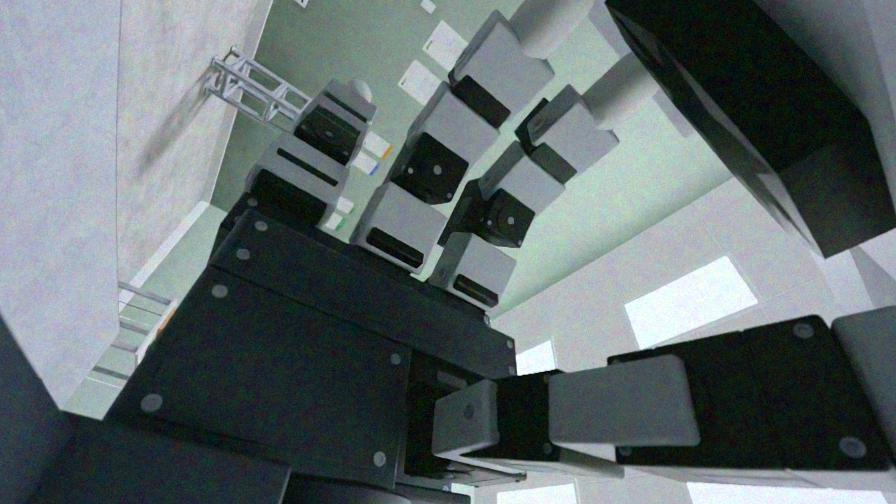

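{"fn": "move", "kwargs": {
  "target": [
    [0,0.2,0,0,0,0,0.754,0,0.576,-0.75,0.754,0,0.576,-0.75,0.0,0,-0.3,-0.17,0.714,0.678,0.226,0.168,0.6,-0.6,0,-0.17,0,0,0,0,0.205,0,-0.007,0.551,0.205,0,-0.007,0.551,0.85,0,0.576,0.696,-0.571,0.678,0.337,0.168,0.6,-0.6],
    [0,0.2,-0.22,0,0,0,0.754,0,0.576,-0.75,0.754,0,0.576,-0.75,0.0,0,-0.3,-0.17,0.714,0.678,0.226,0.168,0.6,-0.6,-0.35,-0.17,-0.42,0,0,0,0.205,0,-0.007,0.551,0.205,0,-0.007,0.551,0.85,0,0.576,0.696,-0.571,0.678,0.337,0.168,0.6,-0.6]
  ],
  "speed": 0.3,
  "blend": [0.02,0]
}}

Scene clock: 1315.23 s.
left_arm: end_effector_position=(+0.7951, +0.7868, +0.7875) hand_goal=(+0.754, +0.000, +0.576, -0.750, +0.754, +0.000, +0.576, -0.750, +0.000, +0.000, -0.300, -0.170, +0.714, +0.678, +0.226, +0.168) hand_measured=(+0.756, +0.012, +0.578, -0.748, +0.756, +0.002, +0.578, -0.748, +0.002, +0.002, -0.298, -0.168, +0.716, +0.678, +0.228, +0.168) hand_current_ma=(+6, +34, +8, +8, +5, +2, +9, +8, +5, +2, +8, +7, +3, -2, +4, -1) hand_state=(goal, goal, goal, goal, goal, goal, goal, goal, goal, goal, goal, goal, goal, goal, goal, goal) hand_current_limit=0.60 hand_speed=-0.60 end_effector_quat_wxyz=(+0.501, +0.499, +0.500, -0.501) | right_arm: end_effector_position=(+0.4289, -1.0479, +0.6644) hand_goal=(+0.206, +0.000, -0.006, +0.552, +0.206, +0.000, -0.006, +0.552, +0.850, +0.000, +0.576, +0.696, -0.570, +0.678, +0.338, +0.168) hand_measured=(+0.204, -0.010, -0.004, +0.554, +0.204, -0.010, -0.004, +0.554, +0.848, -0.002, +0.576, +0.696, -0.578, +0.682, +0.338, +0.170) hand_current_ma=(+0, -3, +0, +0, +0, -4, +0, +0, +0, +0, +0, +0, -3, +1, +0, +0) hand_state=(goal, goal, goal, goal, goal, goal, goal, goal, goal, goal, goal, goal, goal, goal, goal, goal) hand_current_limit=0.60 hand_speed=-0.60 end_effector_quat_wxyz=(+0.708, +0.000, +0.707, +0.000)
Joint positions: left_arm=[0.95 -0.129 -1.353 1.14 0.194 3.012 1.551] | right_arm=[-0.675 -1.553 -1.593 2.148 2.493 -0.018 -1.478]
Joint torques (N m): left_arm=[10.11 -41.18 -47.61 -4.05 3.31 -2.4] | right_arm=[-9.33 -39.6 -28.6 1.35 1.4 -2.07]
Wrist force (N): left_arm=[1.9 -1.3 -2.4] | right_arm=[3.6 0.0 -2.7]
Wrist torque (N m): left_arm=[0.21 -0.20 0.30] | right_arm=[0.21 -0.11 0.13]
Wrist force, peak (N): left_arm=[0.3 -16.0 -5.8] | right_arm=[4.2 0.3 -2.7]
Hand target: left_arm +0.7951, +0.7868, +0.7875; +0.501, +0.499, +0.500, -0.501 | right_arm +0.4289, -1.0479, +0.6644; +0.707, +0.000, +0.707, +0.000
Off the commanded pose: left_arm 0.000 m, 0 deg | right_arm 0.000 m, 0 deg.
left_rail: position_m=0.950 position_status=done
right_rail: position_m=-0.675 position_status=done
move: done

{"fn": "execute_actions", "kwargs": {
  "actions": [
    {"left_rail":{"position_m":1.0},"steps":60,"until":{"left_rail":{"position_status":["!=","moving"]}}}
  ]
}}

{"fn": "move", "kwargs": {
  "target": [
    [0.2,-0.1,0.03,-0.0328,-0.1266,0.1187,0.754,0,0.576,0.696,0.754,0,0.576,0.696,0.754,0,0.576,0.696,0.714,0.678,0.226,0.168,0.4,-0.4,0.0,-0.05,0,0,0,-0.5,0.754,0,0.576,0.696,0.754,0,0.576,0.696,0.754,0,0.576,0.696,0.714,0.678,0.226,0.168,0.4,-0.4],
    [0.492,-0.158,0.087,-0.0657,-0.2533,0.2373,0.754,0,0.576,0.696,0.754,0,0.576,0.696,0.754,0,0.576,0.696,0.714,0.678,0.226,0.168,0.4,-0.4,0.24,-0.02,0.273,0,0,-0.99,0.754,0,0.576,0.696,0.754,0,0.576,0.696,0.754,0,0.576,0.696,0.714,0.678,0.226,0.168,0.4,-0.4]
  ],
  "speed": 0.35,
  "cameras": ["all"]
}}

Scene clock: 1349.90 s.
left_arm: end_effector_position=(+0.7952, +0.8368, +0.7875) hand_goal=(+0.754, +0.000, +0.576, -0.750, +0.754, +0.000, +0.576, -0.750, +0.000, +0.000, -0.300, -0.170, +0.714, +0.678, +0.226, +0.168) hand_measured=(+0.756, +0.012, +0.578, -0.748, +0.756, +0.002, +0.578, -0.748, +0.002, +0.002, -0.298, -0.168, +0.716, +0.678, +0.228, +0.168) hand_current_ma=(+6, +33, +8, +7, +5, +2, +9, +8, +5, +2, +8, +7, +3, -2, +4, -1) hand_state=(goal, goal, goal, goal, goal, goal, goal, goal, goal, goal, goal, goal, goal, goal, goal, goal) hand_current_limit=0.60 hand_speed=-0.60 end_effector_quat_wxyz=(+0.501, +0.499, +0.500, -0.501) | right_arm: end_effector_position=(+0.4289, -1.0478, +0.6644) hand_goal=(+0.206, +0.000, -0.006, +0.552, +0.206, +0.000, -0.006, +0.552, +0.850, +0.000, +0.576, +0.696, -0.570, +0.678, +0.338, +0.168) hand_measured=(+0.204, -0.010, -0.004, +0.554, +0.204, -0.010, -0.004, +0.554, +0.848, -0.002, +0.576, +0.696, -0.578, +0.682, +0.338, +0.170) hand_current_ma=(+0, -3, +0, +0, +0, -4, +0, +0, +0, +0, +0, +0, -3, +1, +0, +0) hand_state=(goal, goal, goal, goal, goal, goal, goal, goal, goal, goal, goal, goal, goal, goal, goal, goal) hand_current_limit=0.60 hand_speed=-0.60 end_effector_quat_wxyz=(+0.708, +0.000, +0.707, +0.000) end_effector_velocity=(+0.000, +0.000, +0.000) end_effector_angular_velocity=(+0.000, +0.000, +0.000)
Joint positions: left_arm=[1 -0.129 -1.353 1.14 0.194 3.012 1.551] | right_arm=[-0.675 -1.553 -1.596 2.151 2.51 -0.018 -1.495]
Joint velocities: left_arm=[within noise] | right_arm=[0 0 -0.001 0 0.005 0 -0.004]
Joint torques (N m): left_arm=[-1.31 -47.27 -38.37 -4 3.29 -2.52] | right_arm=[-9.8 -40.03 -29.94 1.46 0.65 -1.39]
Wrist force (N): left_arm=[1.9 -1.9 -2.4] | right_arm=[3.0 0.0 -3.0]
Wrist torque (N m): left_arm=[0.13 -0.18 0.30] | right_arm=[0.22 -0.02 0.10]
Wrist force, peak (N): left_arm=[2.1 -1.8 -3.0] | right_arm=[4.1 0.1 -2.3]
Hand target: left_arm +0.7951, +0.8368, +0.7875; +0.501, +0.499, +0.500, -0.501 | right_arm +0.4289, -1.0479, +0.6644; +0.707, +0.000, +0.707, +0.000
Off the commanded pose: left_arm 0.000 m, 0 deg | right_arm 0.000 m, 0 deg.
left_rail: position_m=1.000 position_status=done
right_rail: position_m=-0.675 position_status=done

Scene clock: 1357.00 s.
left_arm: end_effector_position=(+0.7001, +0.7838, +0.4925) hand_goal=(+0.754, +0.000, +0.576, +0.696, +0.754, +0.000, +0.576, +0.696, +0.754, +0.000, +0.576, +0.696, +0.714, +0.678, +0.226, +0.168) hand_measured=(+0.758, +0.008, +0.578, +0.694, +0.758, +0.002, +0.578, +0.694, +0.758, +0.002, +0.574, +0.694, +0.716, +0.678, +0.228, +0.168) hand_current_ma=(+13, +21, +8, -7, +11, +4, +9, -8, +13, +3, -3, -7, +6, -2, +4, -1) hand_state=(goal, goal, goal, goal, goal, goal, goal, goal, goal, goal, goal, goal, goal, goal, goal, goal) hand_current_limit=0.40 hand_speed=-0.40 end_effector_quat_wxyz=(+0.840, +0.363, +0.108, -0.388) | right_arm: end_effector_position=(+0.5927, -1.0600, +0.5204) hand_goal=(+0.754, +0.000, +0.576, +0.696, +0.754, +0.000, +0.576, +0.696, +0.754, +0.000, +0.576, +0.696, +0.714, +0.678, +0.226, +0.168) hand_measured=(+0.750, +0.002, +0.572, +0.694, +0.752, +0.002, +0.574, +0.694, +0.750, +0.002, +0.576, +0.696, +0.710, +0.680, +0.228, +0.170) hand_current_ma=(-1, +0, -1, +0, -1, +0, +0, +0, -1, +0, +0, +0, -1, +1, +1, +0) hand_state=(goal, goal, goal, goal, goal, goal, goal, goal, goal, goal, goal, goal, goal, goal, goal, goal) hand_current_limit=0.40 hand_speed=-0.40 end_effector_quat_wxyz=(-0.011, +0.707, -0.011, +0.707)
Joint positions: left_arm=[1 -0.377 -1.237 2.235 -2.345 2.321 1.172] | right_arm=[-0.675 -1.105 -1.549 2.318 2.373 -0.466 -4.682]
Joint torques (N m): left_arm=[-13.58 -37.53 -34.13 -8.28 -5.56 2.13] | right_arm=[11.16 -41.6 -25.28 0.33 -2.2 -2.69]
Wrist force (N): left_arm=[1.3 -2.5 -3.5] | right_arm=[-2.6 0.2 -2.7]
Wrist torque (N m): left_arm=[0.34 -0.33 0.26] | right_arm=[0.29 0.10 -0.38]
Wrist force, peak (N): left_arm=[1.7 -3.2 -3.9] | right_arm=[3.7 1.4 -3.9]
Hand target: left_arm +0.7001, +0.7838, +0.4925; +0.840, +0.363, +0.108, -0.388 | right_arm +0.5927, -1.0600, +0.5204; -0.011, +0.707, -0.011, +0.707
Off the commanded pose: left_arm 0.000 m, 0 deg | right_arm 0.000 m, 0 deg.
left_rail: position_m=1.000 position_status=done
right_rail: position_m=-0.675 position_status=done
move: done
camera_calibration:
cam_left_wrist: T_world_to_cam=[[-0.979633, 0.19655, 0.0410688, 0.473089], [-0.0386759, 0.0159995, -0.999124, 0.460934], [-0.197035, -0.980363, -0.00807189, 1.03971], [0, 0, 0, 1]] pos_world=[0.686139, 0.918929, 0.449493]
cam_right_wrist: T_world_to_cam=[[0.0621776, -0.590241, -0.804829, -0.205311], [-0.723804, 0.528557, -0.443548, 1.17349], [0.687198, 0.610118, -0.394354, 0.57203], [0, 0, 0, 1]] pos_world=[0.469046, -1.09045, 0.580841]

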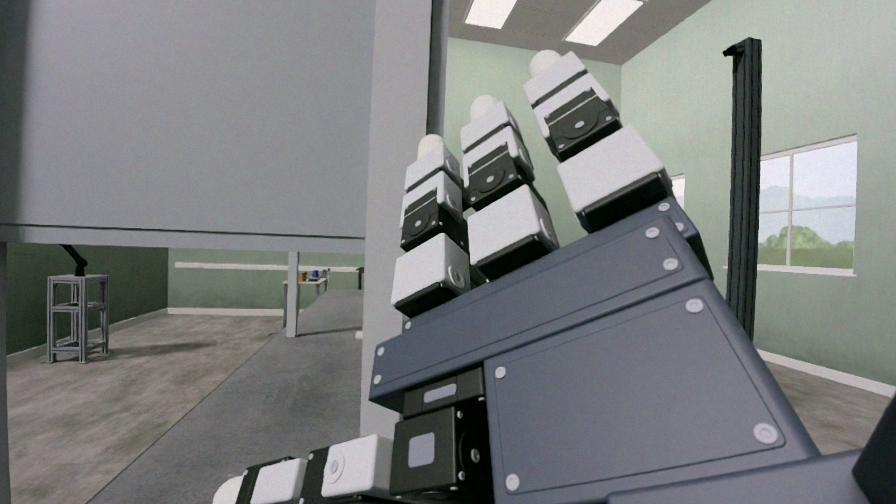

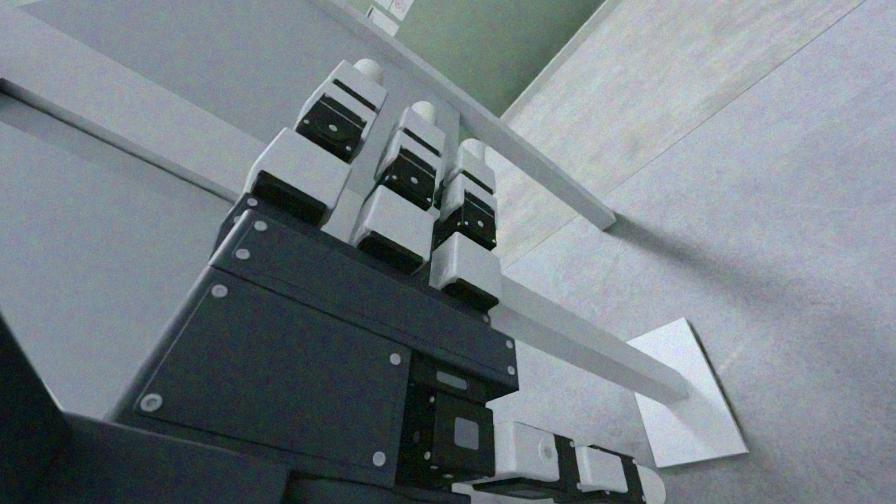

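{"fn": "move", "kwargs": {
  "target": [-0.2405,-0.348,0.101,0,0,0,0.754,0,0.576,0.696,0.754,0,0.576,0.696,0.754,0,0.576,0.696,0.714,0.678,0.226,0.168,0.4,-0.4,0.206,-0.057,0.037,0,0,-0.01,0.754,0,0.576,0.696,0.754,0,0.576,0.696,0.754,0,0.576,0.696,0.714,0.678,0.226,0.168,0.4,-0.4],
  "speed": 0.3,
  "cameras": ["all"]
}}

Scene clock: 1385.50 s.
left_arm: end_effector_position=(+0.4441, +0.7336, +0.4928) hand_goal=(+0.754, +0.000, +0.576, +0.696, +0.754, +0.000, +0.576, +0.696, +0.754, +0.000, +0.576, +0.696, +0.714, +0.678, +0.226, +0.168) hand_measured=(+0.758, +0.006, +0.578, +0.694, +0.758, +0.002, +0.578, +0.694, +0.758, +0.002, +0.574, +0.694, +0.716, +0.678, +0.228, +0.168) hand_current_ma=(+16, +19, +8, -7, +13, +4, +9, -8, +15, +3, -3, -7, +9, -2, +4, -1) hand_state=(goal, goal, goal, goal, goal, goal, goal, goal, goal, goal, goal, goal, goal, goal, goal, goal) hand_current_limit=0.40 hand_speed=-0.40 end_effector_quat_wxyz=(+0.840, +0.363, +0.108, -0.388) | right_arm: end_effector_position=(+0.6149, -1.0296, +0.6450) hand_goal=(+0.754, +0.000, +0.576, +0.696, +0.754, +0.000, +0.576, +0.696, +0.754, +0.000, +0.576, +0.696, +0.714, +0.678, +0.226, +0.168) hand_measured=(+0.752, +0.002, +0.574, +0.694, +0.752, +0.002, +0.574, +0.694, +0.752, +0.002, +0.576, +0.696, +0.710, +0.680, +0.228, +0.170) hand_current_ma=(-1, +0, +0, +0, +0, +0, +0, +0, +0, +0, +0, +0, -1, +1, +0, +0) hand_state=(goal, goal, goal, goal, goal, goal, goal, goal, goal, goal, goal, goal, goal, goal, goal, goal) hand_current_limit=0.40 hand_speed=-0.40 end_effector_quat_wxyz=(+0.000, +0.707, +0.000, +0.707)
Joint positions: left_arm=[1 -0.736 -1.641 2.643 -2.07 2.191 1.606] | right_arm=[-0.675 -1.023 -1.705 2.197 2.65 -0.547 -4.714]
Joint torques (N m): left_arm=[-14.91 -39.39 -20.6 -1.97 -4.87 2.06] | right_arm=[11.3 -34.33 -53 0.1 -2.15 -2.22]
Wrist force (N): left_arm=[0.4 -3.6 -3.5] | right_arm=[-1.9 -0.1 -2.6]
Wrist torque (N m): left_arm=[0.29 -0.21 0.13] | right_arm=[0.24 0.04 -0.29]
Wrist force, peak (N): left_arm=[-0.2 -4.3 -3.6] | right_arm=[-2.9 0.3 -3.7]
Hand target: left_arm +0.4440, +0.7336, +0.4928; +0.840, +0.363, +0.108, -0.388 | right_arm +0.6149, -1.0296, +0.6450; +0.000, +0.707, +0.000, +0.707
Off the commanded pose: left_arm 0.000 m, 0 deg | right_arm 0.000 m, 0 deg.
left_rail: position_m=1.000 position_status=done
right_rail: position_m=-0.675 position_status=done
move: done
camera_calibration:
cam_left_wrist: T_world_to_cam=[[-0.979614, 0.196646, 0.0410698, 0.232163], [-0.0386753, 0.0160033, -0.999124, 0.452136], [-0.197131, -0.980344, -0.00807169, 0.940097], [0, 0, 0, 1]] pos_world=[0.430239, 0.868729, 0.449793]
cam_right_wrist: T_world_to_cam=[[0.0619179, -0.615272, -0.785879, -0.126373], [-0.723823, 0.514455, -0.4598, 1.22477], [0.687202, 0.597307, -0.413494, 0.586432], [0, 0, 0, 1]] pos_world=[0.491345, -1.05812, 0.706323]

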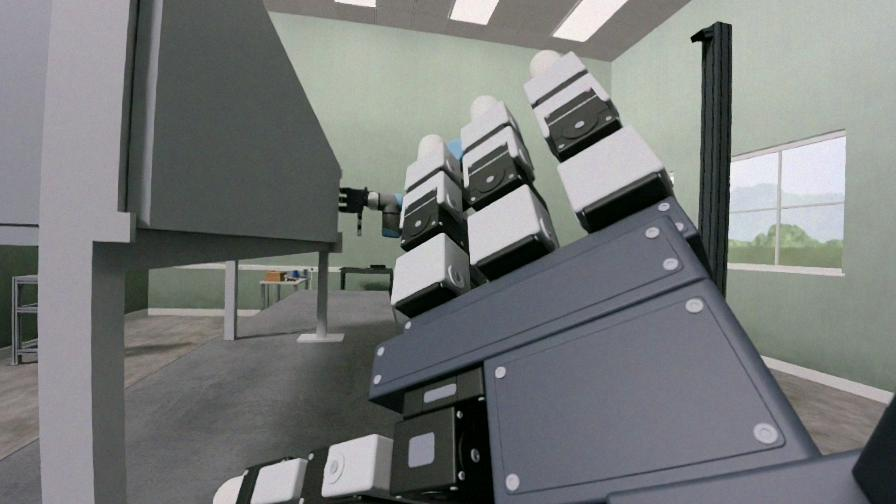

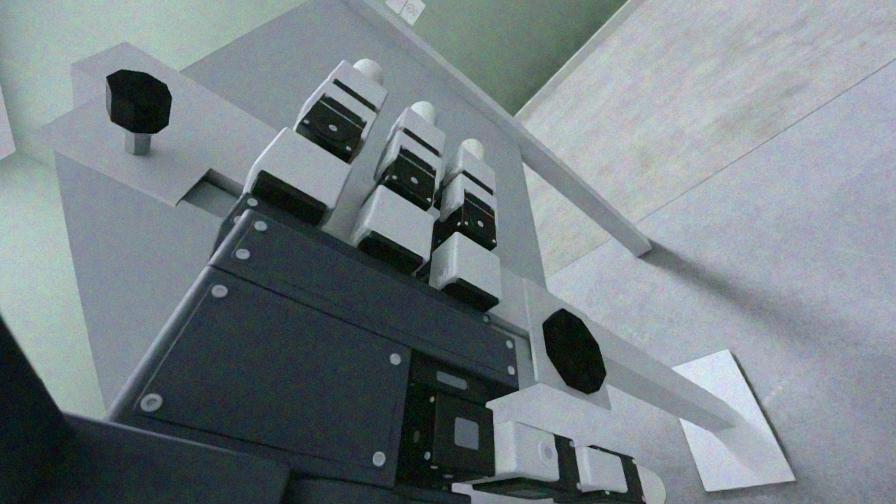

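{"fn": "zoom_image", "kwargs": {
  "camera": "cam_left_wrist",
  "region": [0, 120, 360, 300]
}}

{"fn": "zoom_image", "kwargs": {
  "camera": "cam_right_wrist",
  "region": [40, 20, 260, 220]
}}

{"fn": "zoom_image", "kwargs": {
  "camera": "cam_right_wrist",
  "region": [480, 250, 680, 430]
}}

Scaled by 1.400.

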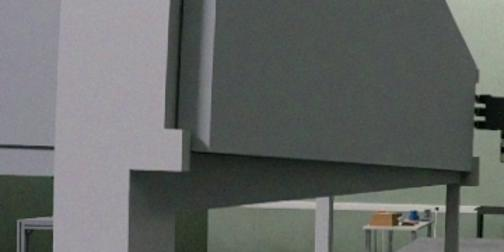

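Scaled by 2.291.

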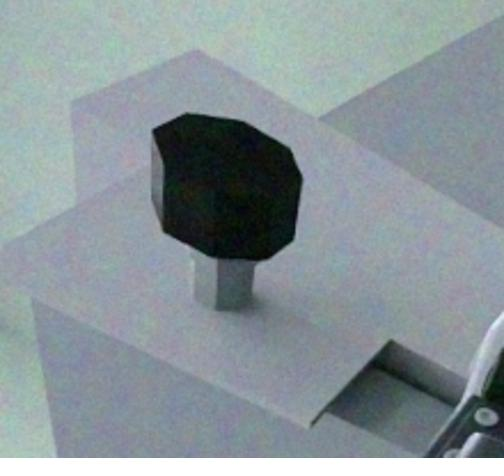

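Scaled by 2.520.

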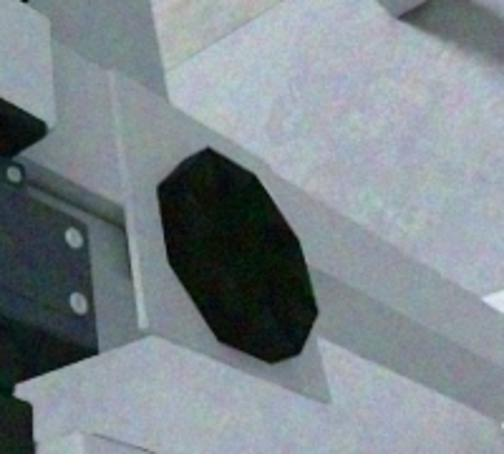

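{"fn": "move", "kwargs": {
  "target": [-0.4707,0.397,0.118,-0.3815,0.372,0.0127,0.754,0,0.576,0.696,0.754,0,0.576,0.696,0.754,0,0.576,0.696,0.714,0.678,0.226,0.168,0.4,-0.4,0.258,-0.05,-0.358,0,0,0,0.754,0,0.576,0.696,0.754,0,0.576,0.696,0.754,0,0.576,0.696,0.714,0.678,0.226,0.168,0.4,-0.4],
  "speed": 0.35
}}

{"fn": "execute_actions", "kwargs": {
  "actions": [
    {"right_rail":{"position_m":-0.7},"steps":60,"until":{"right_rail":{"position_status":["!=","moving"]}}}
  ]
}}

Scene clock: 1602.63 s.
left_arm: end_effector_position=(+0.4205, +0.9502, +0.7994) hand_goal=(+0.754, +0.000, +0.576, +0.696, +0.754, +0.000, +0.576, +0.696, +0.754, +0.000, +0.576, +0.696, +0.714, +0.678, +0.226, +0.168) hand_measured=(+0.756, +0.006, +0.578, +0.694, +0.756, +0.002, +0.578, +0.694, +0.756, +0.002, +0.574, +0.694, +0.716, +0.678, +0.228, +0.168) hand_current_ma=(+7, +19, +8, -7, +6, +4, +9, -8, +7, +3, -3, -7, +6, -2, +4, -1) hand_state=(goal, goal, goal, goal, goal, goal, goal, goal, goal, goal, goal, goal, goal, goal, goal, goal) hand_current_limit=0.40 hand_speed=-0.40 end_effector_quat_wxyz=(+0.706, -0.001, +0.708, +0.001) | right_arm: end_effector_position=(+0.4002, -0.9994, +0.7998) hand_goal=(+0.754, +0.000, +0.576, +0.696, +0.754, +0.000, +0.576, +0.696, +0.754, +0.000, +0.576, +0.696, +0.714, +0.678, +0.226, +0.168) hand_measured=(+0.752, +0.002, +0.574, +0.694, +0.752, +0.002, +0.574, +0.694, +0.752, +0.014, +0.572, +0.694, +0.710, +0.680, +0.228, +0.170) hand_current_ma=(+0, +0, +0, +0, +0, +0, +0, +0, +0, +6, -1, +0, -1, +1, +0, +0) hand_state=(goal, goal, goal, goal, goal, goal, goal, goal, goal, goal, goal, goal, goal, goal, goal, goal) hand_current_limit=0.40 hand_speed=-0.40 end_effector_quat_wxyz=(+0.000, +0.708, +0.000, +0.706)
Joint positions: left_arm=[1 -1.571 -2.425 1.916 -0.452 -0.003 2.531] | right_arm=[-0.675 -1.659 -2.165 2.191 3.085 0.088 -4.684]
Joint torques (N m): left_arm=[-14.4 48.17 -47.15 -0.54 -1.53 2.29] | right_arm=[-10.23 -3.38 -37.33 1.71 1.47 -2.52]
Wrist force (N): left_arm=[0.9 -1.8 -2.2] | right_arm=[-2.1 -0.6 -2.6]
Wrist torque (N m): left_arm=[0.11 -0.09 0.15] | right_arm=[0.17 0.05 -0.30]
Wrist force, peak (N): left_arm=[1.8 -4.1 -4.2] | right_arm=[-6.0 0.0 -0.4]
Hand target: left_arm +0.4202, +0.9502, +0.7995; +0.706, -0.001, +0.708, +0.001 | right_arm +0.4002, -0.9994, +0.7998; +0.000, +0.707, +0.000, +0.707
Off the commanded pose: left_arm 0.000 m, 0 deg | right_arm 0.000 m, 0 deg.
left_rail: position_m=1.000 position_status=done
right_rail: position_m=-0.675 position_status=done
move: done

Scene clock: 1603.40 s.
left_arm: end_effector_position=(+0.4205, +0.9502, +0.7995) hand_goal=(+0.754, +0.000, +0.576, +0.696, +0.754, +0.000, +0.576, +0.696, +0.754, +0.000, +0.576, +0.696, +0.714, +0.678, +0.226, +0.168) hand_measured=(+0.756, +0.006, +0.578, +0.694, +0.756, +0.002, +0.578, +0.694, +0.756, +0.002, +0.574, +0.694, +0.716, +0.678, +0.228, +0.168) hand_current_ma=(+7, +19, +8, -7, +6, +4, +9, -8, +7, +3, -3, -7, +6, -2, +4, -1) hand_state=(goal, goal, goal, goal, goal, goal, goal, goal, goal, goal, goal, goal, goal, goal, goal, goal) hand_current_limit=0.40 hand_speed=-0.40 end_effector_quat_wxyz=(+0.706, -0.001, +0.708, +0.001) | right_arm: end_effector_position=(+0.4002, -1.0244, +0.7998) hand_goal=(+0.754, +0.000, +0.576, +0.696, +0.754, +0.000, +0.576, +0.696, +0.754, +0.000, +0.576, +0.696, +0.714, +0.678, +0.226, +0.168) hand_measured=(+0.752, +0.002, +0.574, +0.694, +0.752, +0.002, +0.574, +0.694, +0.752, +0.014, +0.574, +0.694, +0.712, +0.680, +0.228, +0.170) hand_current_ma=(+0, +0, +0, +0, +0, +0, +0, +0, +0, +6, +0, +0, +0, +1, +0, +0) hand_state=(goal, goal, goal, goal, goal, goal, goal, goal, goal, goal, goal, goal, goal, goal, goal, goal) hand_current_limit=0.40 hand_speed=-0.40 end_effector_quat_wxyz=(+0.000, +0.707, +0.000, +0.707)
Joint positions: left_arm=[1 -1.571 -2.425 1.916 -0.451 -0.003 2.531] | right_arm=[-0.7 -1.659 -2.17 2.194 3.11 0.088 -4.706]
Joint torques (N m): left_arm=[-12.98 49.43 -47.17 -0.66 -1.55 -2.37] | right_arm=[-9.67 -2.55 -36.47 0.61 1.5 -1.87]
Wrist force (N): left_arm=[1.4 -1.9 -2.3] | right_arm=[-2.2 -0.2 -2.6]
Wrist torque (N m): left_arm=[0.10 -0.15 0.26] | right_arm=[0.23 0.06 -0.28]
Wrist force, peak (N): left_arm=[1.4 -2.4 -2.0] | right_arm=[-2.7 -1.9 -2.8]
Hand target: left_arm +0.4202, +0.9502, +0.7995; +0.706, -0.001, +0.708, +0.001 | right_arm +0.4002, -1.0244, +0.7998; +0.000, +0.707, +0.000, +0.707
Off the commanded pose: left_arm 0.000 m, 0 deg | right_arm 0.000 m, 0 deg.
left_rail: position_m=1.000 position_status=done
right_rail: position_m=-0.700 position_status=done


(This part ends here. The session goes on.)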